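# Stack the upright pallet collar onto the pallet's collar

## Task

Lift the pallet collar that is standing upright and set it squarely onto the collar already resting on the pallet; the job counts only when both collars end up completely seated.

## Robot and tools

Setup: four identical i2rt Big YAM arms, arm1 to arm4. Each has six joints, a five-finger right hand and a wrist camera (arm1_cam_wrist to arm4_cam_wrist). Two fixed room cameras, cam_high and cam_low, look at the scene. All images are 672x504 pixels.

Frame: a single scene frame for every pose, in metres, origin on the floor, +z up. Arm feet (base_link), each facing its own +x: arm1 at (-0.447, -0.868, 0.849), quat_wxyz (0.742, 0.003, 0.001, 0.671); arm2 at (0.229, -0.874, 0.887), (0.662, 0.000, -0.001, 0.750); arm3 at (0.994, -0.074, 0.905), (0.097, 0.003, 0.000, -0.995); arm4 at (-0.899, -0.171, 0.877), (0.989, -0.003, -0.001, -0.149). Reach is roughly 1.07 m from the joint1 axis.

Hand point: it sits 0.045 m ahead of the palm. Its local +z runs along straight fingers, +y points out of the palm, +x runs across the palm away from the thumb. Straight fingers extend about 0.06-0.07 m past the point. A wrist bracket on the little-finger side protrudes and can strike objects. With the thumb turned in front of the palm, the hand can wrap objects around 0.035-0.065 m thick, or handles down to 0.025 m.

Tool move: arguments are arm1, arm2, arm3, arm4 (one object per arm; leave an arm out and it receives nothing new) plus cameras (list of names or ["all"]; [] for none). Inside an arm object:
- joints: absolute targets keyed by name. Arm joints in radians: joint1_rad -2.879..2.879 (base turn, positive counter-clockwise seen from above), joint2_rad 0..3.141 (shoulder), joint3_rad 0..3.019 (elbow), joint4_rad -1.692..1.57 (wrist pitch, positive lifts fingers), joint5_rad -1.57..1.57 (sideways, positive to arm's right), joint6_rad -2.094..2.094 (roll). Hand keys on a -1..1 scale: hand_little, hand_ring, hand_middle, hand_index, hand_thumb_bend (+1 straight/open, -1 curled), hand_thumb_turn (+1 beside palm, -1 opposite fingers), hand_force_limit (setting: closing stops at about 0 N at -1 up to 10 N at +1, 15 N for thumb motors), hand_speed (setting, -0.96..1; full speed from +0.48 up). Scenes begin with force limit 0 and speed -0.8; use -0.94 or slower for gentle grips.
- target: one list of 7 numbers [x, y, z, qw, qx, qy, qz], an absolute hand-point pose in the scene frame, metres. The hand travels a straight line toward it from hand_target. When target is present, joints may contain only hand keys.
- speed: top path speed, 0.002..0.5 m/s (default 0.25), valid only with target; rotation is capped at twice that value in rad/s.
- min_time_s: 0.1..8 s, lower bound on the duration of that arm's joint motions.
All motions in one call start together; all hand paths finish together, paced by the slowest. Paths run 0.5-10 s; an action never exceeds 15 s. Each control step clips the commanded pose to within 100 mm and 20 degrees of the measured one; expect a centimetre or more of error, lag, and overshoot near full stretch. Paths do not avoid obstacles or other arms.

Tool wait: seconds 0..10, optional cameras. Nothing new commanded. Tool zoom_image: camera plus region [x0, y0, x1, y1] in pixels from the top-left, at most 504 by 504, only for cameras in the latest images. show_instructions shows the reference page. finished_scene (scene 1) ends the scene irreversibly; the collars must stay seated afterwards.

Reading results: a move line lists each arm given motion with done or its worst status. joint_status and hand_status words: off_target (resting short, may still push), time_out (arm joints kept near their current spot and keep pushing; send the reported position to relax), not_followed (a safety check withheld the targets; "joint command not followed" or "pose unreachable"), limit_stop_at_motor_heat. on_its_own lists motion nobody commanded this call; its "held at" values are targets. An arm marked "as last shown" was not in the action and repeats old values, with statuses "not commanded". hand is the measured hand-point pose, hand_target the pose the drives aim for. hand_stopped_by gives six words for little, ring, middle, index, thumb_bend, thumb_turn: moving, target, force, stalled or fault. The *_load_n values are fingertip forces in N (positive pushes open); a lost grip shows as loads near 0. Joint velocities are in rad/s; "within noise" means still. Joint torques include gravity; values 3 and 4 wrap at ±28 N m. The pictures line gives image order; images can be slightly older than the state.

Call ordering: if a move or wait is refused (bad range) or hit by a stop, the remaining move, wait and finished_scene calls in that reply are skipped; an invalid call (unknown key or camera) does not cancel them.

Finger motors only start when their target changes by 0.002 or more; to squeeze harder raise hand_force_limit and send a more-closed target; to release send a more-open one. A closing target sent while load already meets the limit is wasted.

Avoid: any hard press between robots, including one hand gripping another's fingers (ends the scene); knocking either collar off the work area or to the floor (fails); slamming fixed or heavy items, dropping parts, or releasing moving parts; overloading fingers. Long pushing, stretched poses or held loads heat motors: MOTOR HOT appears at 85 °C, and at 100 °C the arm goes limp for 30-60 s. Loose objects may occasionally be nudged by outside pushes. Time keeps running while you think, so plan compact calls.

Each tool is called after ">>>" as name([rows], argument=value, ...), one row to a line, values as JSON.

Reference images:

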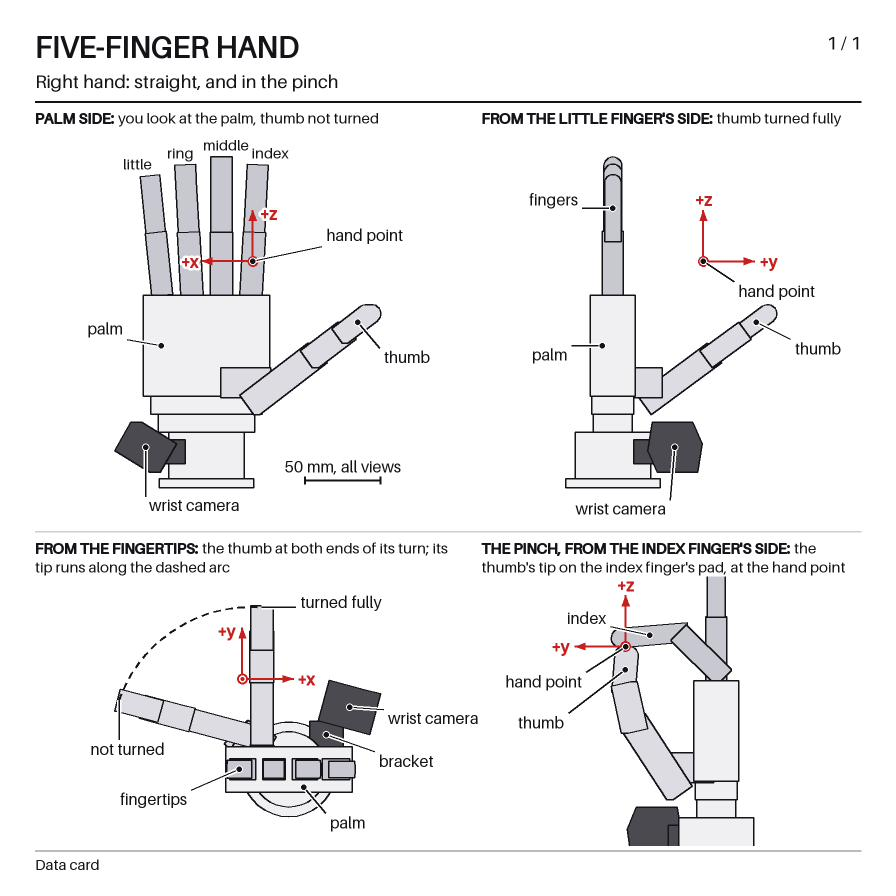

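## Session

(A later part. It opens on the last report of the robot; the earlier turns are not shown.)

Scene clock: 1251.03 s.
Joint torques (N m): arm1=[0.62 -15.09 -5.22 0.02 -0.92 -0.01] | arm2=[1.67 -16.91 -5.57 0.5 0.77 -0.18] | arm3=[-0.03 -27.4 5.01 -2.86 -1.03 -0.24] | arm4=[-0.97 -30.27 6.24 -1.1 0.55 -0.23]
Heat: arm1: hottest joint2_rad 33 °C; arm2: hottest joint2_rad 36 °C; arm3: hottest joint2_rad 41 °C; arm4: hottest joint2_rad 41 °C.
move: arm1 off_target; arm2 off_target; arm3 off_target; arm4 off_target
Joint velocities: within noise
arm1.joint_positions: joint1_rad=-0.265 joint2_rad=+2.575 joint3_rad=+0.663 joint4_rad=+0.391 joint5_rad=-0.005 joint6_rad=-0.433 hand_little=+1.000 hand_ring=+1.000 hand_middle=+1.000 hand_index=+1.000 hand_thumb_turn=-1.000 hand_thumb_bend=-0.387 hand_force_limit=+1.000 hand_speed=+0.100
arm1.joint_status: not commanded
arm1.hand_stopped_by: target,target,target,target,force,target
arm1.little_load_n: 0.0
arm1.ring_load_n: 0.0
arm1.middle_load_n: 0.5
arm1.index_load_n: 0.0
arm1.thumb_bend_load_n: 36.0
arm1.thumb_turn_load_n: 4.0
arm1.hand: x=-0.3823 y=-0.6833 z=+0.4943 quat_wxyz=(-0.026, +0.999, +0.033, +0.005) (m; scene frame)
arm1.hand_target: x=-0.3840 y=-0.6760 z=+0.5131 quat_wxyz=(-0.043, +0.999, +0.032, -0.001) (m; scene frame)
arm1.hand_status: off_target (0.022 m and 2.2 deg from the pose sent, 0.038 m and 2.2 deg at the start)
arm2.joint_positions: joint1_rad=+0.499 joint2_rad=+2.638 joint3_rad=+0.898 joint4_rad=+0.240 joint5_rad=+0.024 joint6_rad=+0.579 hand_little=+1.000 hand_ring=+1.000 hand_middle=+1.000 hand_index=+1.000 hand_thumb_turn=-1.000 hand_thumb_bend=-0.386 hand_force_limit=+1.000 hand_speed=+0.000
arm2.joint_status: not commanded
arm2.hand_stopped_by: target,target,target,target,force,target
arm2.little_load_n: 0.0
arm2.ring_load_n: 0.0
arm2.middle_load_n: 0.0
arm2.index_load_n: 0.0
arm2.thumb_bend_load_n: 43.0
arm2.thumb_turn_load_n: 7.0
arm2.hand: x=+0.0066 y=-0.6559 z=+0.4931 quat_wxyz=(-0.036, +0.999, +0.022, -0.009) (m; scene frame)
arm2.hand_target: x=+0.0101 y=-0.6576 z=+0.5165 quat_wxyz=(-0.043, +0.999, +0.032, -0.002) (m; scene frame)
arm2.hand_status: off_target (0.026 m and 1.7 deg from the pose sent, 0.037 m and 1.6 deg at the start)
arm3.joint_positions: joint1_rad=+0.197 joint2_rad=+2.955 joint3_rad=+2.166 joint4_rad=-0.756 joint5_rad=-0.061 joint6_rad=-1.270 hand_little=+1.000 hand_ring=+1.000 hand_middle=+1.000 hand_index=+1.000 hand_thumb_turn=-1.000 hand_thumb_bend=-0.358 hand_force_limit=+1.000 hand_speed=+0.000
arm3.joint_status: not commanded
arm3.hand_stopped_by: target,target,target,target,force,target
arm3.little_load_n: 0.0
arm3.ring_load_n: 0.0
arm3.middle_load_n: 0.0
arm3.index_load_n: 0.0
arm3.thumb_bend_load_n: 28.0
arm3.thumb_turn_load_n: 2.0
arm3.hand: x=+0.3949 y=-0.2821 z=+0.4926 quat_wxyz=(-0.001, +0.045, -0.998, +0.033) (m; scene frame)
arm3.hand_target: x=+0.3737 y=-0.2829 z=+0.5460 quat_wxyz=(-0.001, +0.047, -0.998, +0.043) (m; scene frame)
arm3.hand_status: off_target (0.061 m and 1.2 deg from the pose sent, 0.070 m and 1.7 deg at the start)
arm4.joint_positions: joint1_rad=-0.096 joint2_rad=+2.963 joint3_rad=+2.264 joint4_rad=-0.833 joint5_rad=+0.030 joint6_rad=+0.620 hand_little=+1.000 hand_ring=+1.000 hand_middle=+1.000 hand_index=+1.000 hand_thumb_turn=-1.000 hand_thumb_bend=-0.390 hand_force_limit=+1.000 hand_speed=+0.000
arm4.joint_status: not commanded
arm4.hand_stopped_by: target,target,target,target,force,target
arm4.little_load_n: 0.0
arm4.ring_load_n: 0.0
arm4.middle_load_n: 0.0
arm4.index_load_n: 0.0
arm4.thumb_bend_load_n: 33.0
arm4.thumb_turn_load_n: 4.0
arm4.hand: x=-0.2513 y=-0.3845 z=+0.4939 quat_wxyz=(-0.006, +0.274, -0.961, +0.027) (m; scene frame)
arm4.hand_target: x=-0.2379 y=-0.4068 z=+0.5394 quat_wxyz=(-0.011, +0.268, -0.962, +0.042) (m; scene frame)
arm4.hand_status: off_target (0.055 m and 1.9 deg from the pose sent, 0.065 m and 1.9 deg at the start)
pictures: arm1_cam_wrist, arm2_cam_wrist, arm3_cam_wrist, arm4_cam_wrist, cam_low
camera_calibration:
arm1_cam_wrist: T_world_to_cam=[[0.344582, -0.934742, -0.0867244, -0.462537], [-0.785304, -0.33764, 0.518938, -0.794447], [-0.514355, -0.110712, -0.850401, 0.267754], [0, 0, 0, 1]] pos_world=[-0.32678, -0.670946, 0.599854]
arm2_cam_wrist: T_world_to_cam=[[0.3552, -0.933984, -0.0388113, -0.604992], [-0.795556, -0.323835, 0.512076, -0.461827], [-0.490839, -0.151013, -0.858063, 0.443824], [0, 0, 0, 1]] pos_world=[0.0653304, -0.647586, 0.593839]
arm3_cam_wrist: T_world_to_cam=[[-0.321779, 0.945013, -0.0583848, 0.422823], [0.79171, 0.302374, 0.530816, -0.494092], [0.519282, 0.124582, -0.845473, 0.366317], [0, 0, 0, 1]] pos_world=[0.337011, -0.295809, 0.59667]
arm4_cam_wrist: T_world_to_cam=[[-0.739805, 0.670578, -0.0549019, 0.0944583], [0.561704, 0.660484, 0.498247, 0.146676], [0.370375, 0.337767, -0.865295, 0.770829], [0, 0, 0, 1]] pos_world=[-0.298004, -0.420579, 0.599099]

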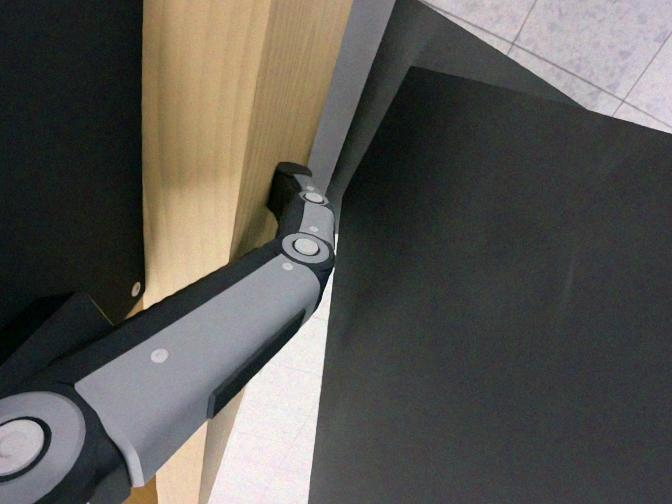

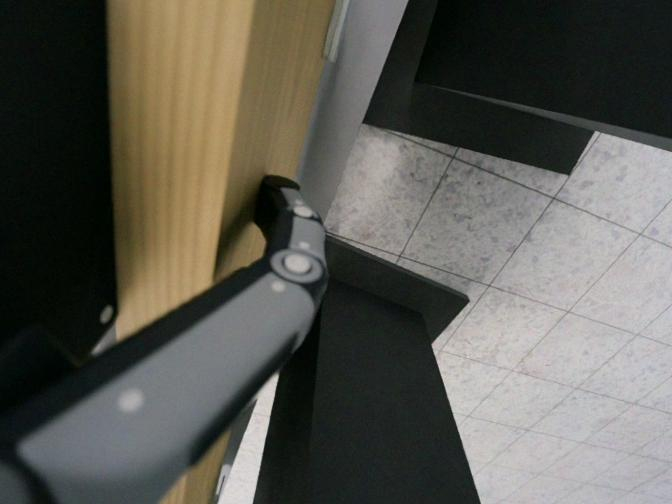

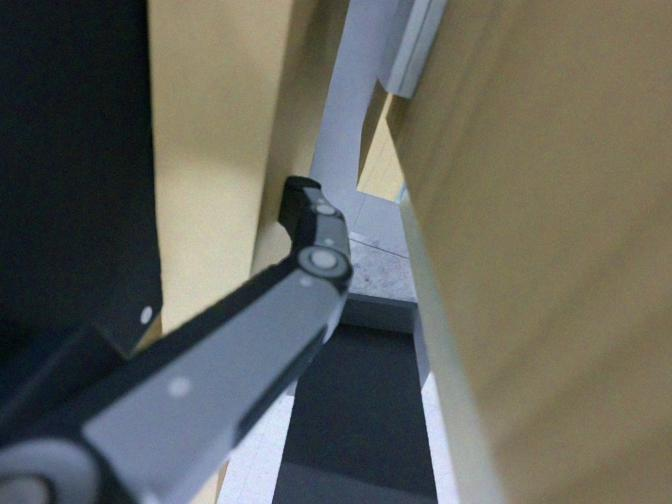

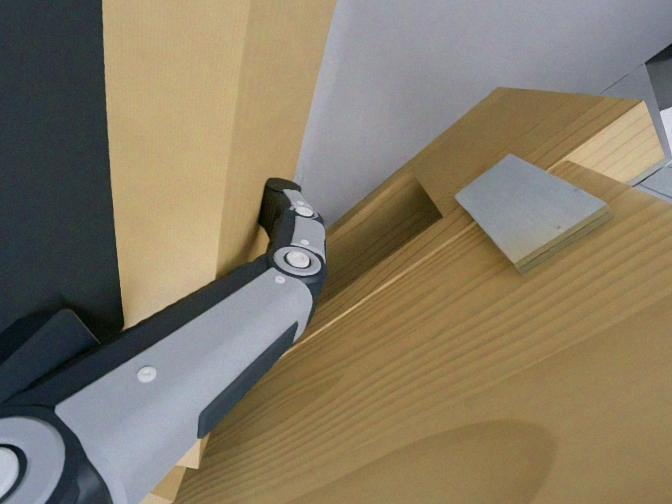

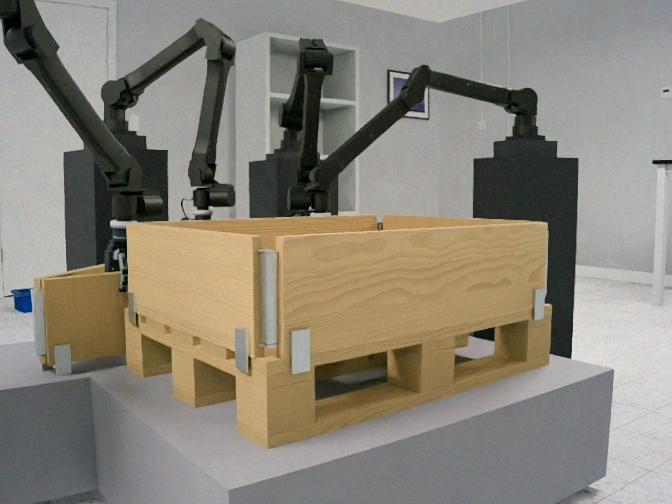

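>>> move(arm3={"joints": {"hand_thumb_bend": -0.1, "hand_speed": 0.3}, "target": [0.383, -0.283, 0.500, 0, -0.0471, 0.9989, 0], "speed": 0.1})

>>> move(arm3={"target": [0.381, -0.283, 0.474, 0, -0.0471, 0.9989, 0], "speed": 0.1}, cameras=["arm3_cam_wrist"])

>>> move(arm3={"joints": {"hand_thumb_bend": -0.95, "hand_speed": 0.0}})

>>> move(arm3={"target": [0.378, -0.283, 0.490, 0.0033, -0.0470, 0.9965, -0.0697], "speed": 0.1}, cameras=["arm3_cam_wrist"])

Scene clock: 1286.07 s.
Joint torques (N m): arm1=[0.62 -15.15 -4.9 0.12 -0.94 -0.02] | arm2=[1.08 -16.73 -5.34 0.65 0.91 -0.25] | arm3=[1.32 -19.96 9.26 -0.36 0.09 -0.02] | arm4=[-0.91 -30.15 6.89 -1.11 0.55 -0.08]
Heat: arm1: hottest joint2_rad 36 °C; arm2: hottest joint2_rad 36 °C; arm3: hottest joint2_rad 41 °C; arm4: hottest joint2_rad 46 °C.
move: arm3 done
Joint velocities: within noise
arm1, arm2, arm4: as last shown
arm1.joint_positions: joint1_rad=-0.265 joint2_rad=+2.575 joint3_rad=+0.658 joint4_rad=+0.387 joint5_rad=-0.005 joint6_rad=-0.432 hand_little=+1.000 hand_ring=+1.000 hand_middle=+1.000 hand_index=+1.000 hand_thumb_turn=-1.000 hand_thumb_bend=-0.387 hand_force_limit=+1.000 hand_speed=+0.100
arm1.middle_load_n: 0.0
arm1.thumb_bend_load_n: 34.0
arm1.thumb_turn_load_n: 3.0
arm1.hand: x=-0.3837 y=-0.6871 z=+0.4954 quat_wxyz=(-0.022, +0.999, +0.033, +0.003) (m; scene frame)
arm1.hand_target: x=-0.3840 y=-0.6759 z=+0.5130 quat_wxyz=(-0.043, +0.999, +0.032, -0.001) (m; scene frame)
arm2.joint_positions: joint1_rad=+0.508 joint2_rad=+2.636 joint3_rad=+0.894 joint4_rad=+0.237 joint5_rad=+0.020 joint6_rad=+0.588 hand_little=+1.000 hand_ring=+1.000 hand_middle=+1.000 hand_index=+1.000 hand_thumb_turn=-1.000 hand_thumb_bend=-0.386 hand_force_limit=+1.000 hand_speed=+0.000
arm2.thumb_bend_load_n: 42.0
arm2.thumb_turn_load_n: 6.5
arm2.hand: x=+0.0050 y=-0.6599 z=+0.4941 quat_wxyz=(-0.033, +0.999, +0.022, -0.010) (m; scene frame)
arm3.joint_positions: joint1_rad=+0.206 joint2_rad=+2.976 joint3_rad=+2.228 joint4_rad=-0.825 joint5_rad=-0.003 joint6_rad=-1.266 hand_little=+1.000 hand_ring=+1.000 hand_middle=+1.000 hand_index=+1.000 hand_thumb_turn=-1.000 hand_thumb_bend=-0.100 hand_force_limit=+1.000 hand_speed=+0.300
arm3.joint_status: all done
arm3.hand_stopped_by: target,target,target,target,target,target
arm3.little_load_n: 0.0
arm3.ring_load_n: 0.0
arm3.middle_load_n: 0.5
arm3.index_load_n: 0.0
arm3.thumb_bend_load_n: 0.0
arm3.thumb_turn_load_n: 0.0
arm3.hand: x=+0.3891 y=-0.2787 z=+0.4997 quat_wxyz=(-0.004, +0.048, -0.999, +0.001) (m; scene frame)
arm3.hand_target: x=+0.3832 y=-0.2829 z=+0.5002 quat_wxyz=(+0.000, +0.047, -0.999, +0.000) (m; scene frame)
arm3.hand_status: done (0.007 m and 0.5 deg from the pose sent, 0.014 m and 3.8 deg at the start)
arm4.joint_positions: joint1_rad=-0.096 joint2_rad=+2.962 joint3_rad=+2.254 joint4_rad=-0.833 joint5_rad=+0.031 joint6_rad=+0.604 hand_little=+1.000 hand_ring=+1.000 hand_middle=+1.000 hand_index=+1.000 hand_thumb_turn=-1.000 hand_thumb_bend=-0.390 hand_force_limit=+1.000 hand_speed=+0.000
arm4.thumb_bend_load_n: 30.0
arm4.thumb_turn_load_n: 4.5
arm4.hand: x=-0.2569 y=-0.3822 z=+0.4915 quat_wxyz=(-0.002, +0.282, -0.959, +0.024) (m; scene frame)
arm4.hand_target: x=-0.2379 y=-0.4067 z=+0.5394 quat_wxyz=(-0.011, +0.269, -0.962, +0.042) (m; scene frame)
pictures: none

Scene clock: 1287.20 s.
Joint torques (N m): arm1=[0.56 -15.21 -4.89 0.13 -0.94 -0.01] | arm2=[1.08 -16.79 -5.34 0.65 0.9 -0.25] | arm3=[1.08 -20.13 9.57 -0.28 0.05 -0.04] | arm4=[-0.97 -30.1 6.89 -1.1 0.56 -0.08]
Heat: arm1: hottest joint2_rad 36 °C; arm2: hottest joint2_rad 36 °C; arm3: hottest joint2_rad 41 °C; arm4: hottest joint2_rad 46 °C.
move: arm3 done
Joint velocities: within noise
arm1, arm2, arm4: as last shown
arm2.ring_load_n: 0.5
arm2.thumb_bend_load_n: 42.5
arm3.joint_positions: joint1_rad=+0.207 joint2_rad=+3.054 joint3_rad=+2.321 joint4_rad=-0.843 joint5_rad=-0.002 joint6_rad=-1.263 hand_little=+1.000 hand_ring=+1.000 hand_middle=+1.000 hand_index=+1.000 hand_thumb_turn=-1.000 hand_thumb_bend=-0.100 hand_force_limit=+1.000 hand_speed=+0.300
arm3.joint_status: not commanded
arm3.hand_stopped_by: target,target,target,target,target,target
arm3.little_load_n: 0.0
arm3.ring_load_n: 0.0
arm3.middle_load_n: 0.0
arm3.index_load_n: 0.0
arm3.thumb_bend_load_n: 0.5
arm3.thumb_turn_load_n: 0.5
arm3.hand: x=+0.3883 y=-0.2798 z=+0.4740 quat_wxyz=(-0.005, +0.047, -0.999, +0.000) (m; scene frame)
arm3.hand_target: x=+0.3812 y=-0.2830 z=+0.4742 quat_wxyz=(+0.000, +0.047, -0.999, +0.000) (m; scene frame)
arm3.hand_status: done (0.008 m and 0.6 deg from the pose sent, 0.027 m and 0.5 deg at the start)
arm4.thumb_bend_load_n: 29.5
arm4.thumb_turn_load_n: 4.0
pictures: arm3_cam_wrist
camera_calibration:
arm3_cam_wrist: T_world_to_cam=[[-0.324964, 0.945723, 0.00246996, 0.390011], [0.78787, 0.269277, 0.55385, -0.498485], [0.523124, 0.181928, -0.832613, 0.362214], [0, 0, 0, 1]] pos_world=[0.329999, -0.300508, 0.576707]

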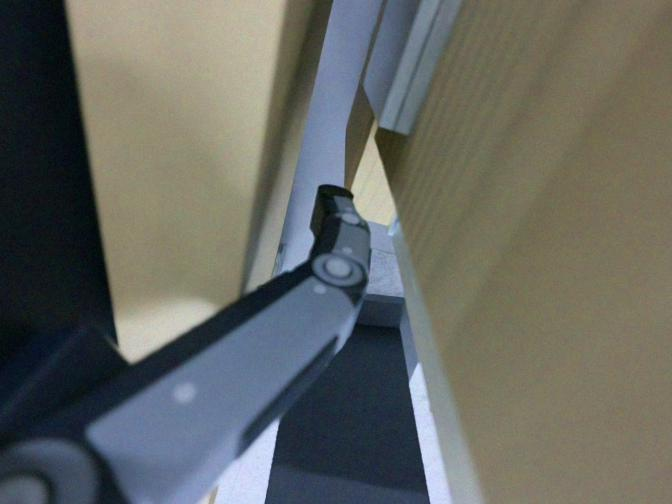

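Scene clock: 1288.17 s.
Joint torques (N m): arm1=[0.62 -15.21 -4.85 0.13 -0.92 -0.02] | arm2=[1.2 -16.73 -5.33 0.59 0.95 -0.26] | arm3=[1.67 -19.84 9.46 -0.25 0.46 -0.37] | arm4=[-1.03 -30.15 6.89 -1.09 0.54 -0.07]
Heat: arm1: hottest joint2_rad 36 °C; arm2: hottest joint2_rad 36 °C; arm3: hottest joint2_rad 41 °C; arm4: hottest joint2_rad 46 °C.
move: arm3 off_target
Joint velocities: within noise
arm1, arm2, arm4: as last shown
arm1.hand: x=-0.3839 y=-0.6875 z=+0.4955 quat_wxyz=(-0.021, +0.999, +0.033, +0.003) (m; scene frame)
arm2.joint_positions: joint1_rad=+0.509 joint2_rad=+2.636 joint3_rad=+0.894 joint4_rad=+0.236 joint5_rad=+0.019 joint6_rad=+0.588 hand_little=+1.000 hand_ring=+1.000 hand_middle=+1.000 hand_index=+1.000 hand_thumb_turn=-1.000 hand_thumb_bend=-0.386 hand_force_limit=+1.000 hand_speed=+0.000
arm2.ring_load_n: 0.0
arm2.thumb_bend_load_n: 41.5
arm2.hand: x=+0.0048 y=-0.6604 z=+0.4942 quat_wxyz=(-0.032, +0.999, +0.022, -0.010) (m; scene frame)
arm3.joint_positions: joint1_rad=+0.207 joint2_rad=+3.054 joint3_rad=+2.323 joint4_rad=-0.844 joint5_rad=-0.012 joint6_rad=-1.233 hand_little=+1.000 hand_ring=+1.000 hand_middle=+1.000 hand_index=+1.000 hand_thumb_turn=-1.000 hand_thumb_bend=-0.368 hand_force_limit=+1.000 hand_speed=+0.000
arm3.joint_status: hand_thumb_bend off_target (ended at -0.368, target -0.950); the others done
arm3.hand_stopped_by: target,target,target,target,force,target
arm3.little_load_n: 0.0
arm3.ring_load_n: 0.0
arm3.middle_load_n: 0.0
arm3.index_load_n: 0.0
arm3.thumb_bend_load_n: 16.0
arm3.thumb_turn_load_n: 1.5
arm3.hand: x=+0.3903 y=-0.2825 z=+0.4740 quat_wxyz=(-0.007, +0.032, -0.999, +0.005) (m; scene frame)
arm3.hand_target: x=+0.3813 y=-0.2828 z=+0.4741 quat_wxyz=(+0.000, +0.047, -0.999, +0.000) (m; scene frame)
arm3.hand_status: not commanded
arm4.joint_positions: joint1_rad=-0.096 joint2_rad=+2.962 joint3_rad=+2.254 joint4_rad=-0.834 joint5_rad=+0.031 joint6_rad=+0.604 hand_little=+1.000 hand_ring=+1.000 hand_middle=+1.000 hand_index=+1.000 hand_thumb_turn=-1.000 hand_thumb_bend=-0.390 hand_force_limit=+1.000 hand_speed=+0.000
arm4.thumb_bend_load_n: 30.0
arm4.thumb_turn_load_n: 4.5
arm4.hand: x=-0.2571 y=-0.3822 z=+0.4915 quat_wxyz=(-0.002, +0.282, -0.959, +0.024) (m; scene frame)
arm4.hand_target: x=-0.2379 y=-0.4066 z=+0.5394 quat_wxyz=(-0.011, +0.269, -0.962, +0.042) (m; scene frame)
pictures: none

Scene clock: 1289.50 s.
Joint torques (N m): arm1=[0.62 -15.15 -4.81 0.12 -0.93 -0.02] | arm2=[0.85 -16.62 -5.24 0.65 0.94 -0.26] | arm3=[-0.73 -23.82 4.88 0.02 -2.34 -0.37] | arm4=[-1.03 -30.15 6.89 -1.07 0.47 -0.07]
Heat: arm1: hottest joint2_rad 36 °C; arm2: hottest joint2_rad 37 °C; arm3: hottest joint2_rad 41 °C; arm4: hottest joint2_rad 46 °C.
move: arm3 off_target
Joint velocities: within noise
arm1, arm2, arm4: as last shown
arm1.joint_positions: joint1_rad=-0.265 joint2_rad=+2.575 joint3_rad=+0.657 joint4_rad=+0.387 joint5_rad=-0.005 joint6_rad=-0.432 hand_little=+1.000 hand_ring=+1.000 hand_middle=+1.000 hand_index=+1.000 hand_thumb_turn=-1.000 hand_thumb_bend=-0.387 hand_force_limit=+1.000 hand_speed=+0.100
arm1.thumb_bend_load_n: 34.5
arm1.hand: x=-0.3840 y=-0.6878 z=+0.4956 quat_wxyz=(-0.021, +0.999, +0.033, +0.003) (m; scene frame)
arm1.hand_target: x=-0.3840 y=-0.6760 z=+0.5131 quat_wxyz=(-0.043, +0.999, +0.032, -0.001) (m; scene frame)
arm2.joint_positions: joint1_rad=+0.509 joint2_rad=+2.635 joint3_rad=+0.893 joint4_rad=+0.236 joint5_rad=+0.019 joint6_rad=+0.588 hand_little=+1.000 hand_ring=+1.000 hand_middle=+1.000 hand_index=+1.000 hand_thumb_turn=-1.000 hand_thumb_bend=-0.386 hand_force_limit=+1.000 hand_speed=+0.000
arm2.thumb_bend_load_n: 42.5
arm2.hand: x=+0.0050 y=-0.6606 z=+0.4945 quat_wxyz=(-0.032, +0.999, +0.022, -0.010) (m; scene frame)
arm2.hand_target: x=+0.0101 y=-0.6577 z=+0.5165 quat_wxyz=(-0.043, +0.999, +0.032, -0.002) (m; scene frame)
arm3.joint_positions: joint1_rad=+0.193 joint2_rad=+3.018 joint3_rad=+2.247 joint4_rad=-0.773 joint5_rad=-0.081 joint6_rad=-1.272 hand_little=+1.000 hand_ring=+1.000 hand_middle=+1.000 hand_index=+1.000 hand_thumb_turn=-1.000 hand_thumb_bend=-0.362 hand_force_limit=+1.000 hand_speed=+0.000
arm3.joint_status: not commanded
arm3.hand_stopped_by: target,target,target,target,force,target
arm3.little_load_n: 0.0
arm3.ring_load_n: 0.0
arm3.middle_load_n: 0.0
arm3.index_load_n: 0.0
arm3.thumb_bend_load_n: 41.5
arm3.thumb_turn_load_n: 8.5
arm3.hand: x=+0.3911 y=-0.2849 z=+0.4725 quat_wxyz=(-0.004, +0.044, -0.998, +0.042) (m; scene frame)
arm3.hand_target: x=+0.3781 y=-0.2829 z=+0.4898 quat_wxyz=(-0.003, +0.047, -0.997, +0.069) (m; scene frame)
arm3.hand_status: off_target (0.022 m and 3.2 deg from the pose sent, 0.020 m and 7.7 deg at the start)
arm4.joint_positions: joint1_rad=-0.096 joint2_rad=+2.962 joint3_rad=+2.254 joint4_rad=-0.834 joint5_rad=+0.033 joint6_rad=+0.604 hand_little=+1.000 hand_ring=+1.000 hand_middle=+1.000 hand_index=+1.000 hand_thumb_turn=-1.000 hand_thumb_bend=-0.390 hand_force_limit=+1.000 hand_speed=+0.000
arm4.thumb_bend_load_n: 29.5
arm4.thumb_turn_load_n: 5.0
arm4.hand: x=-0.2572 y=-0.3826 z=+0.4914 quat_wxyz=(-0.001, +0.282, -0.959, +0.025) (m; scene frame)
pictures: arm3_cam_wrist
camera_calibration:
arm3_cam_wrist: T_world_to_cam=[[-0.319499, 0.94439, -0.0777682, 0.431058], [0.789206, 0.310624, 0.52978, -0.475798], [0.524476, 0.107889, -0.844562, 0.344405], [0, 0, 0, 1]] pos_world=[0.332593, -0.29645, 0.576462]

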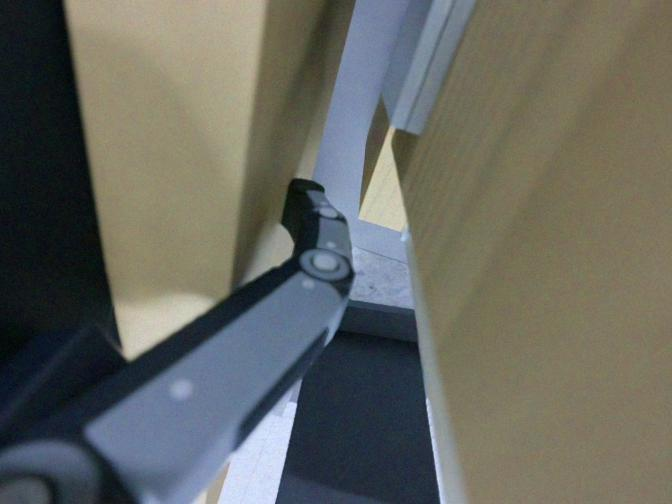

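>>> move(arm2={"target": [0.010, -0.657, 0.530, -0.0436, 0.9985, 0.0320, -0.0014], "speed": 0.05}, arm3={"target": [0.362, -0.283, 0.558, 0.0033, -0.0470, 0.9965, -0.0697], "speed": 0.05}, cameras=["arm1_cam_wrist", "arm2_cam_wrist", "arm3_cam_wrist", "arm4_cam_wrist", "cam_low"])

>>> zoom_image(camera="cam_low", region=[0, 180, 200, 400])

Scene clock: 1295.70 s.
Joint torques (N m): arm1=[0.62 -14.62 -4.67 0.13 -1.23 -0.03] | arm2=[1.32 -17.26 -5.67 0.53 0.46 -0.3] | arm3=[-1.03 -29.04 5.16 -3.37 -1.72 -0.41] | arm4=[-0.97 -29.68 6.95 -1.01 0.45 -0.16]
Heat: arm1: hottest joint2_rad 36 °C; arm2: hottest joint2_rad 38 °C; arm3: hottest joint2_rad 42 °C; arm4: hottest joint2_rad 46 °C.
move: arm2 off_target; arm3 off_target
Joint velocities: within noise
arm1, arm4: as last shown
arm1.joint_positions: joint1_rad=-0.265 joint2_rad=+2.568 joint3_rad=+0.656 joint4_rad=+0.387 joint5_rad=+0.003 joint6_rad=-0.431 hand_little=+1.000 hand_ring=+1.000 hand_middle=+1.000 hand_index=+1.000 hand_thumb_turn=-1.000 hand_thumb_bend=-0.387 hand_force_limit=+1.000 hand_speed=+0.100
arm1.thumb_bend_load_n: 36.5
arm1.thumb_turn_load_n: 3.5
arm1.hand: x=-0.3816 y=-0.6857 z=+0.4971 quat_wxyz=(-0.022, +0.999, +0.032, +0.008) (m; scene frame)
arm1.hand_target: x=-0.3840 y=-0.6759 z=+0.5130 quat_wxyz=(-0.043, +0.999, +0.032, -0.001) (m; scene frame)
arm2.joint_positions: joint1_rad=+0.509 joint2_rad=+2.614 joint3_rad=+0.880 joint4_rad=+0.225 joint5_rad=+0.032 joint6_rad=+0.589 hand_little=+1.000 hand_ring=+1.000 hand_middle=+1.000 hand_index=+1.000 hand_thumb_turn=-1.000 hand_thumb_bend=-0.382 hand_force_limit=+1.000 hand_speed=+0.000
arm2.joint_status: not commanded
arm2.hand_stopped_by: target,target,target,target,force,target
arm2.little_load_n: 0.0
arm2.ring_load_n: 0.0
arm2.middle_load_n: 0.0
arm2.index_load_n: 0.0
arm2.thumb_bend_load_n: 44.0
arm2.thumb_turn_load_n: 6.5
arm2.hand: x=+0.0074 y=-0.6596 z=+0.5009 quat_wxyz=(-0.034, +0.999, +0.021, -0.003) (m; scene frame)
arm2.hand_target: x=+0.0101 y=-0.6579 z=+0.5269 quat_wxyz=(-0.043, +0.999, +0.032, -0.001) (m; scene frame)
arm2.hand_status: off_target (0.029 m and 1.6 deg from the pose sent, 0.036 m and 2.0 deg at the start)
arm3.joint_positions: joint1_rad=+0.193 joint2_rad=+2.979 joint3_rad=+2.193 joint4_rad=-0.759 joint5_rad=-0.095 joint6_rad=-1.274 hand_little=+1.000 hand_ring=+1.000 hand_middle=+1.000 hand_index=+1.000 hand_thumb_turn=-1.000 hand_thumb_bend=-0.362 hand_force_limit=+1.000 hand_speed=+0.000
arm3.joint_status: not commanded
arm3.hand_stopped_by: target,target,target,target,force,target
arm3.little_load_n: 0.0
arm3.ring_load_n: 0.0
arm3.middle_load_n: 0.0
arm3.index_load_n: 0.0
arm3.thumb_bend_load_n: 42.5
arm3.thumb_turn_load_n: 5.5
arm3.hand: x=+0.3955 y=-0.2860 z=+0.4833 quat_wxyz=(-0.007, +0.046, -0.998, +0.049) (m; scene frame)
arm3.hand_target: x=+0.3619 y=-0.2827 z=+0.5517 quat_wxyz=(-0.002, +0.047, -0.997, +0.069) (m; scene frame)
arm3.hand_status: off_target (0.082 m and 2.4 deg from the pose sent, 0.090 m and 3.2 deg at the start)
arm4.joint_positions: joint1_rad=-0.096 joint2_rad=+2.956 joint3_rad=+2.254 joint4_rad=-0.833 joint5_rad=+0.033 joint6_rad=+0.612 hand_little=+1.000 hand_ring=+1.000 hand_middle=+1.000 hand_index=+1.000 hand_thumb_turn=-1.000 hand_thumb_bend=-0.390 hand_force_limit=+1.000 hand_speed=+0.000
arm4.little_load_n: -0.5
arm4.thumb_bend_load_n: 27.5
arm4.thumb_turn_load_n: 5.5
arm4.hand: x=-0.2535 y=-0.3839 z=+0.4956 quat_wxyz=(-0.004, +0.278, -0.960, +0.027) (m; scene frame)
pictures: arm1_cam_wrist, arm2_cam_wrist, arm3_cam_wrist, arm4_cam_wrist, cam_low
camera_calibration:
arm1_cam_wrist: T_world_to_cam=[[0.343371, -0.935925, -0.0783623, -0.470166], [-0.789231, -0.332766, 0.516122, -0.79297], [-0.509128, -0.115376, -0.852923, 0.270269], [0, 0, 0, 1]] pos_world=[-0.326793, -0.67273, 0.602944]
arm2_cam_wrist: T_world_to_cam=[[0.354038, -0.934696, -0.0316215, -0.612524], [-0.80212, -0.32086, 0.503639, -0.460149], [-0.480895, -0.152943, -0.863335, 0.451723], [0, 0, 0, 1]] pos_world=[0.0649939, -0.65108, 0.602368]
arm3_cam_wrist: T_world_to_cam=[[-0.321749, 0.942379, -0.091649, 0.441374], [0.784847, 0.319597, 0.530917, -0.480942], [0.529616, 0.0988915, -0.842453, 0.345724], [0, 0, 0, 1]] pos_world=[0.336376, -0.296424, 0.587048]
arm4_cam_wrist: T_world_to_cam=[[-0.745828, 0.664066, -0.0525161, 0.0873843], [0.558308, 0.666155, 0.494499, 0.149925], [0.363364, 0.339491, -0.86759, 0.772903], [0, 0, 0, 1]] pos_world=[-0.299376, -0.420296, 0.601014]

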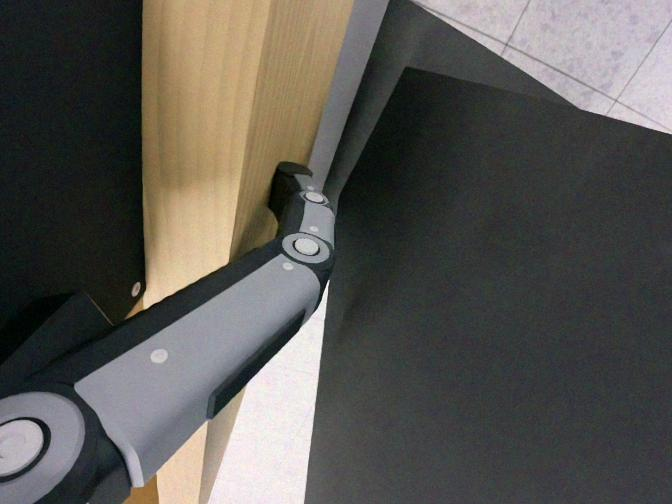

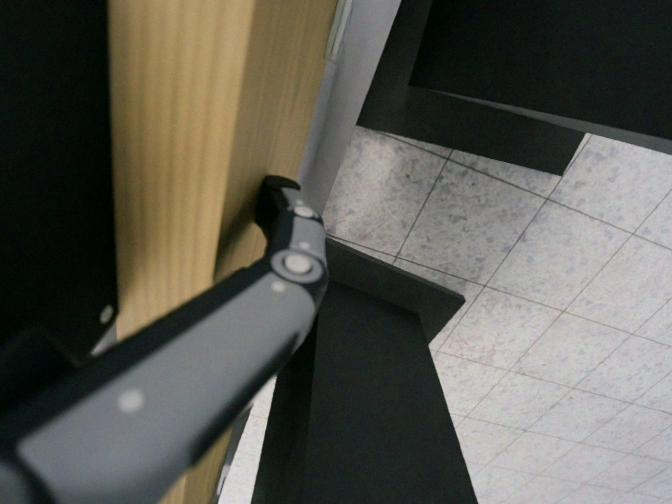

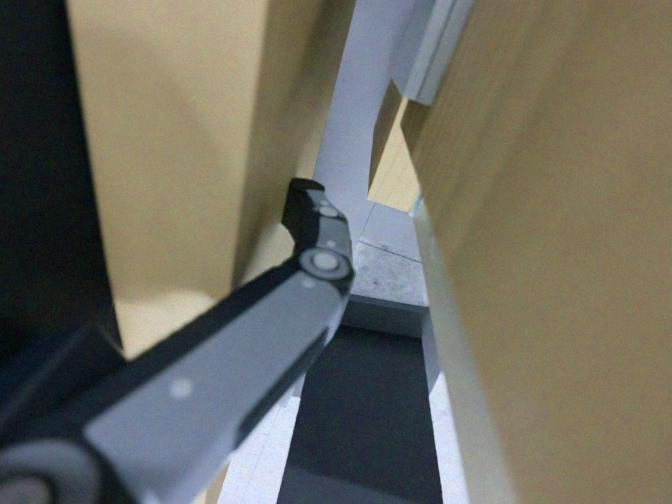

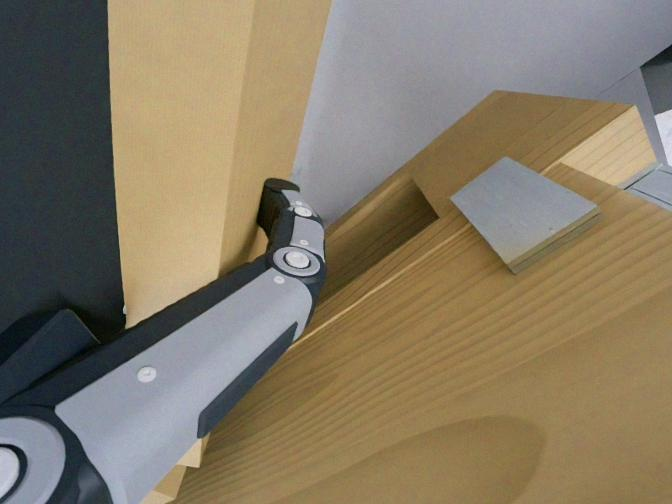

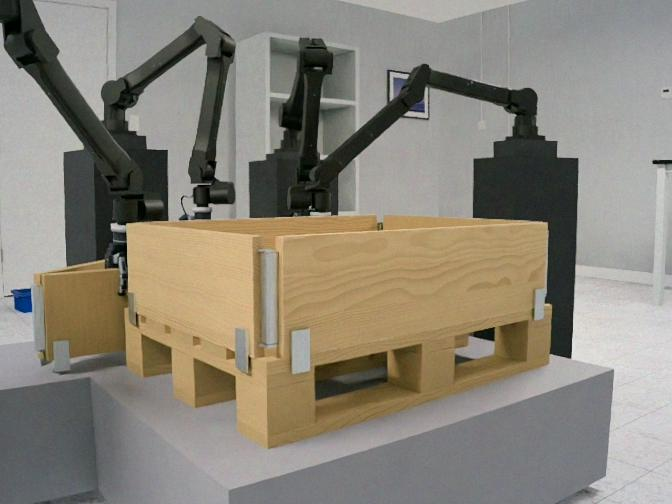

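Scaled by 2.291 from the camera's 672x504 image, which has a finer 960x720 frame.

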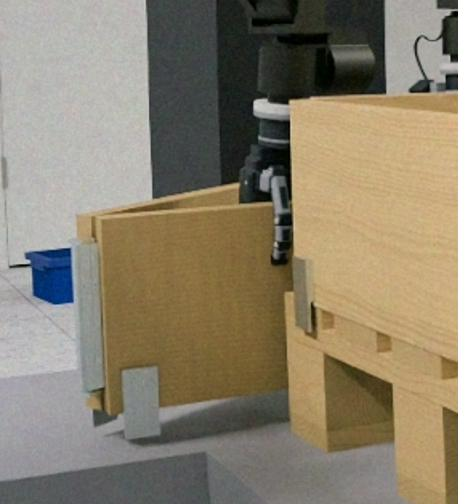

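>>> move(arm1={"target": [-0.384, -0.675, 0.490, -0.0436, 0.9985, 0.0320, -0.0014], "speed": 0.03}, arm2={"target": [0.010, -0.657, 0.495, -0.0436, 0.9985, 0.0320, -0.0014], "speed": 0.03}, arm3={"target": [0.380, -0.283, 0.500, 0.0033, -0.0470, 0.9965, -0.0697], "speed": 0.04}, arm4={"target": [-0.242, -0.400, 0.502, 0.0117, -0.2686, 0.9623, -0.0420], "speed": 0.03}, cameras=["cam_low", "cam_high"])

Scene clock: 1331.17 s.
Joint torques (N m): arm1=[0.67 -12.1 -3.17 0.64 -1.18 -0.03] | arm2=[1.08 -13.22 -2.63 1.48 0.63 -0.26] | arm3=[-0.26 -24 5.98 -1.25 -1.83 -0.34] | arm4=[-0.5 -25.52 9.43 -0.81 0.51 -0.09]
Heat: arm1: hottest joint3_rad 34 °C; arm2: hottest joint2_rad 37 °C; arm3: hottest joint2_rad 44 °C; arm4: hottest joint2_rad 41 °C.
move: arm1 off_target; arm2 done; arm3 off_target; arm4 off_target
Joint velocities: within noise
arm1.joint_positions: joint1_rad=-0.268 joint2_rad=+2.612 joint3_rad=+0.681 joint4_rad=+0.404 joint5_rad=+0.002 joint6_rad=-0.431 hand_little=+1.000 hand_ring=+1.000 hand_middle=+1.000 hand_index=+1.000 hand_thumb_turn=-1.000 hand_thumb_bend=-0.387 hand_force_limit=+1.000 hand_speed=+0.100
arm1.joint_status: not commanded
arm1.hand_stopped_by: target,target,target,target,force,target
arm1.little_load_n: 0.0
arm1.ring_load_n: 0.0
arm1.middle_load_n: 0.0
arm1.index_load_n: 0.0
arm1.thumb_bend_load_n: 36.0
arm1.thumb_turn_load_n: 2.0
arm1.hand: x=-0.3819 y=-0.6869 z=+0.4838 quat_wxyz=(-0.022, +0.999, +0.031, +0.007) (m; scene frame)
arm1.hand_target: x=-0.3837 y=-0.6752 z=+0.4898 quat_wxyz=(-0.043, +0.999, +0.032, -0.001) (m; scene frame)
arm1.hand_status: off_target (0.014 m and 2.7 deg from the pose sent, 0.013 m and 2.7 deg at the start)
arm2.joint_positions: joint1_rad=+0.509 joint2_rad=+2.649 joint3_rad=+0.902 joint4_rad=+0.236 joint5_rad=+0.029 joint6_rad=+0.589 hand_little=+1.000 hand_ring=+1.000 hand_middle=+1.000 hand_index=+1.000 hand_thumb_turn=-1.000 hand_thumb_bend=-0.381 hand_force_limit=+1.000 hand_speed=+0.000
arm2.joint_status: not commanded
arm2.hand_stopped_by: target,target,target,target,force,target
arm2.little_load_n: 0.0
arm2.ring_load_n: 0.0
arm2.middle_load_n: 0.0
arm2.index_load_n: 0.0
arm2.thumb_bend_load_n: 42.0
arm2.thumb_turn_load_n: 5.0
arm2.hand: x=+0.0074 y=-0.6608 z=+0.4894 quat_wxyz=(-0.033, +0.999, +0.022, -0.005) (m; scene frame)
arm2.hand_target: x=+0.0100 y=-0.6571 z=+0.4948 quat_wxyz=(-0.043, +0.999, +0.032, -0.001) (m; scene frame)
arm2.hand_status: done (0.007 m and 1.8 deg from the pose sent, 0.007 m and 1.6 deg at the start)
arm3.joint_positions: joint1_rad=+0.193 joint2_rad=+2.991 joint3_rad=+2.193 joint4_rad=-0.731 joint5_rad=-0.094 joint6_rad=-1.273 hand_little=+1.000 hand_ring=+1.000 hand_middle=+1.000 hand_index=+1.000 hand_thumb_turn=-1.000 hand_thumb_bend=-0.360 hand_force_limit=+1.000 hand_speed=+0.000
arm3.joint_status: not commanded
arm3.hand_stopped_by: target,target,target,target,force,target
arm3.little_load_n: 0.0
arm3.ring_load_n: 0.0
arm3.middle_load_n: 0.0
arm3.index_load_n: 0.0
arm3.thumb_bend_load_n: 44.5
arm3.thumb_turn_load_n: 6.5
arm3.hand: x=+0.3949 y=-0.2861 z=+0.4745 quat_wxyz=(+0.001, +0.045, -0.998, +0.051) (m; scene frame)
arm3.hand_target: x=+0.3801 y=-0.2828 z=+0.4993 quat_wxyz=(-0.002, +0.047, -0.996, +0.069) (m; scene frame)
arm3.hand_status: off_target (0.030 m and 2.2 deg from the pose sent, 0.023 m and 2.4 deg at the start)
arm4.joint_positions: joint1_rad=-0.096 joint2_rad=+2.974 joint3_rad=+2.254 joint4_rad=-0.801 joint5_rad=+0.032 joint6_rad=+0.612 hand_little=+1.000 hand_ring=+1.000 hand_middle=+1.000 hand_index=+1.000 hand_thumb_turn=-1.000 hand_thumb_bend=-0.390 hand_force_limit=+1.000 hand_speed=+0.000
arm4.joint_status: not commanded
arm4.hand_stopped_by: target,target,target,target,force,target
arm4.little_load_n: 0.0
arm4.ring_load_n: 0.5
arm4.middle_load_n: 0.0
arm4.index_load_n: 0.0
arm4.thumb_bend_load_n: 30.5
arm4.thumb_turn_load_n: 5.5
arm4.hand: x=-0.2539 y=-0.3836 z=+0.4833 quat_wxyz=(-0.010, +0.278, -0.960, +0.031) (m; scene frame)
arm4.hand_target: x=-0.2424 y=-0.3997 z=+0.5020 quat_wxyz=(-0.012, +0.269, -0.962, +0.042) (m; scene frame)
arm4.hand_status: off_target (0.028 m and 1.7 deg from the pose sent, 0.021 m and 2.2 deg at the start)
pictures: cam_high, cam_low

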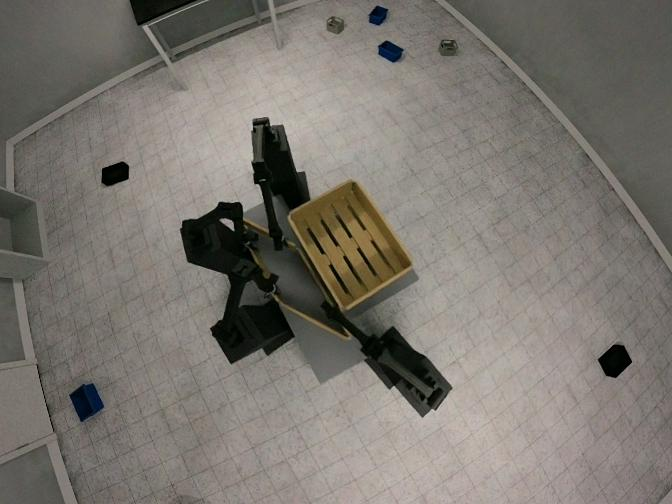

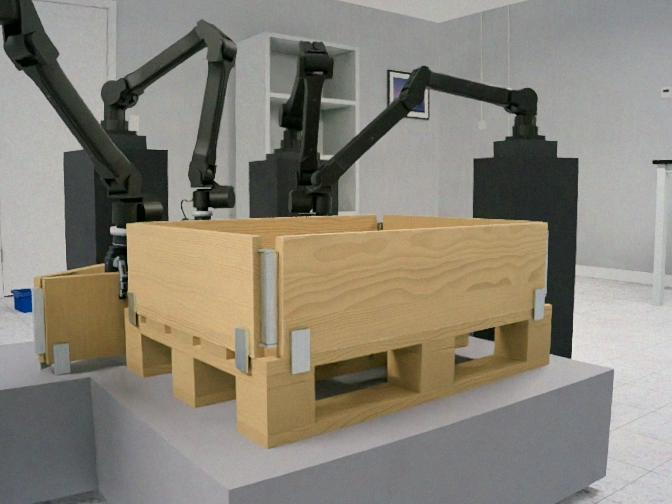

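>>> move(arm4={"target": [-0.242, -0.400, 0.503, 0.0188, -0.2683, 0.9609, -0.0672], "speed": 0.1}, cameras=["arm4_cam_wrist"])

Scene clock: 1436.70 s.
Joint torques (N m): arm1=[0.85 -12.22 -3.21 0.58 -1.23 -0.03] | arm2=[1.2 -12.98 -2.55 1.42 0.6 -0.27] | arm3=[-0.21 -24.18 5.91 -1.33 -1.82 -0.32] | arm4=[-0.03 -27.46 5.82 0.69 1.09 -0.02]
Heat: arm1: hottest joint2_rad 35 °C; arm2: hottest joint2_rad 39 °C; arm3: hottest joint2_rad 48 °C; arm4: hottest joint2_rad 42 °C.
move: arm4 off_target
Joint velocities: within noise
arm1, arm2, arm3: as last shown
arm1.joint_positions: joint1_rad=-0.268 joint2_rad=+2.614 joint3_rad=+0.681 joint4_rad=+0.405 joint5_rad=+0.003 joint6_rad=-0.431 hand_little=+1.000 hand_ring=+1.000 hand_middle=+1.000 hand_index=+1.000 hand_thumb_turn=-1.000 hand_thumb_bend=-0.387 hand_force_limit=+1.000 hand_speed=+0.100
arm1.thumb_bend_load_n: 36.5
arm1.hand: x=-0.3819 y=-0.6873 z=+0.4834 quat_wxyz=(-0.021, +0.999, +0.031, +0.007) (m; scene frame)
arm1.hand_target: x=-0.3838 y=-0.6754 z=+0.4899 quat_wxyz=(-0.043, +0.999, +0.032, -0.001) (m; scene frame)
arm2.joint_positions: joint1_rad=+0.509 joint2_rad=+2.650 joint3_rad=+0.902 joint4_rad=+0.237 joint5_rad=+0.029 joint6_rad=+0.589 hand_little=+1.000 hand_ring=+1.000 hand_middle=+1.000 hand_index=+1.000 hand_thumb_turn=-1.000 hand_thumb_bend=-0.381 hand_force_limit=+1.000 hand_speed=+0.000
arm2.ring_load_n: -0.5
arm2.thumb_bend_load_n: 42.5
arm2.hand: x=+0.0076 y=-0.6609 z=+0.4891 quat_wxyz=(-0.033, +0.999, +0.021, -0.004) (m; scene frame)
arm2.hand_target: x=+0.0100 y=-0.6572 z=+0.4949 quat_wxyz=(-0.043, +0.999, +0.032, -0.001) (m; scene frame)
arm3.joint_positions: joint1_rad=+0.193 joint2_rad=+2.992 joint3_rad=+2.193 joint4_rad=-0.731 joint5_rad=-0.094 joint6_rad=-1.273 hand_little=+1.000 hand_ring=+1.000 hand_middle=+1.000 hand_index=+1.000 hand_thumb_turn=-1.000 hand_thumb_bend=-0.360 hand_force_limit=+1.000 hand_speed=+0.000
arm3.thumb_bend_load_n: 44.0
arm3.hand: x=+0.3952 y=-0.2863 z=+0.4743 quat_wxyz=(+0.000, +0.046, -0.998, +0.051) (m; scene frame)
arm3.hand_target: x=+0.3802 y=-0.2829 z=+0.4992 quat_wxyz=(-0.002, +0.047, -0.996, +0.069) (m; scene frame)
arm4.joint_positions: joint1_rad=-0.093 joint2_rad=+2.959 joint3_rad=+2.218 joint4_rad=-0.750 joint5_rad=+0.047 joint6_rad=+0.612 hand_little=+1.000 hand_ring=+1.000 hand_middle=+1.000 hand_index=+1.000 hand_thumb_turn=-1.000 hand_thumb_bend=-0.390 hand_force_limit=+1.000 hand_speed=+0.000
arm4.joint_status: not commanded
arm4.hand_stopped_by: target,target,target,target,force,target
arm4.little_load_n: 0.0
arm4.ring_load_n: 0.0
arm4.middle_load_n: 0.0
arm4.index_load_n: 0.0
arm4.thumb_bend_load_n: 40.0
arm4.thumb_turn_load_n: 6.5
arm4.hand: x=-0.2523 y=-0.3856 z=+0.4815 quat_wxyz=(-0.016, +0.279, -0.959, +0.046) (m; scene frame)
arm4.hand_target: x=-0.2420 y=-0.3999 z=+0.5028 quat_wxyz=(-0.019, +0.268, -0.961, +0.067) (m; scene frame)
arm4.hand_status: off_target (0.028 m and 2.7 deg from the pose sent, 0.028 m and 4.4 deg at the start)
pictures: arm4_cam_wrist
camera_calibration:
arm4_cam_wrist: T_world_to_cam=[[-0.744286, 0.660646, -0.0979044, 0.109656], [0.539847, 0.681429, 0.494186, 0.158788], [0.393197, 0.314962, -0.863826, 0.757092], [0, 0, 0, 1]] pos_world=[-0.301792, -0.419102, 0.586261]

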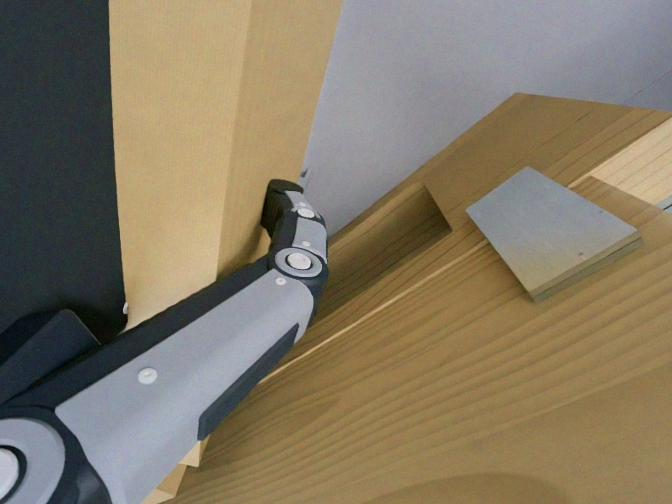

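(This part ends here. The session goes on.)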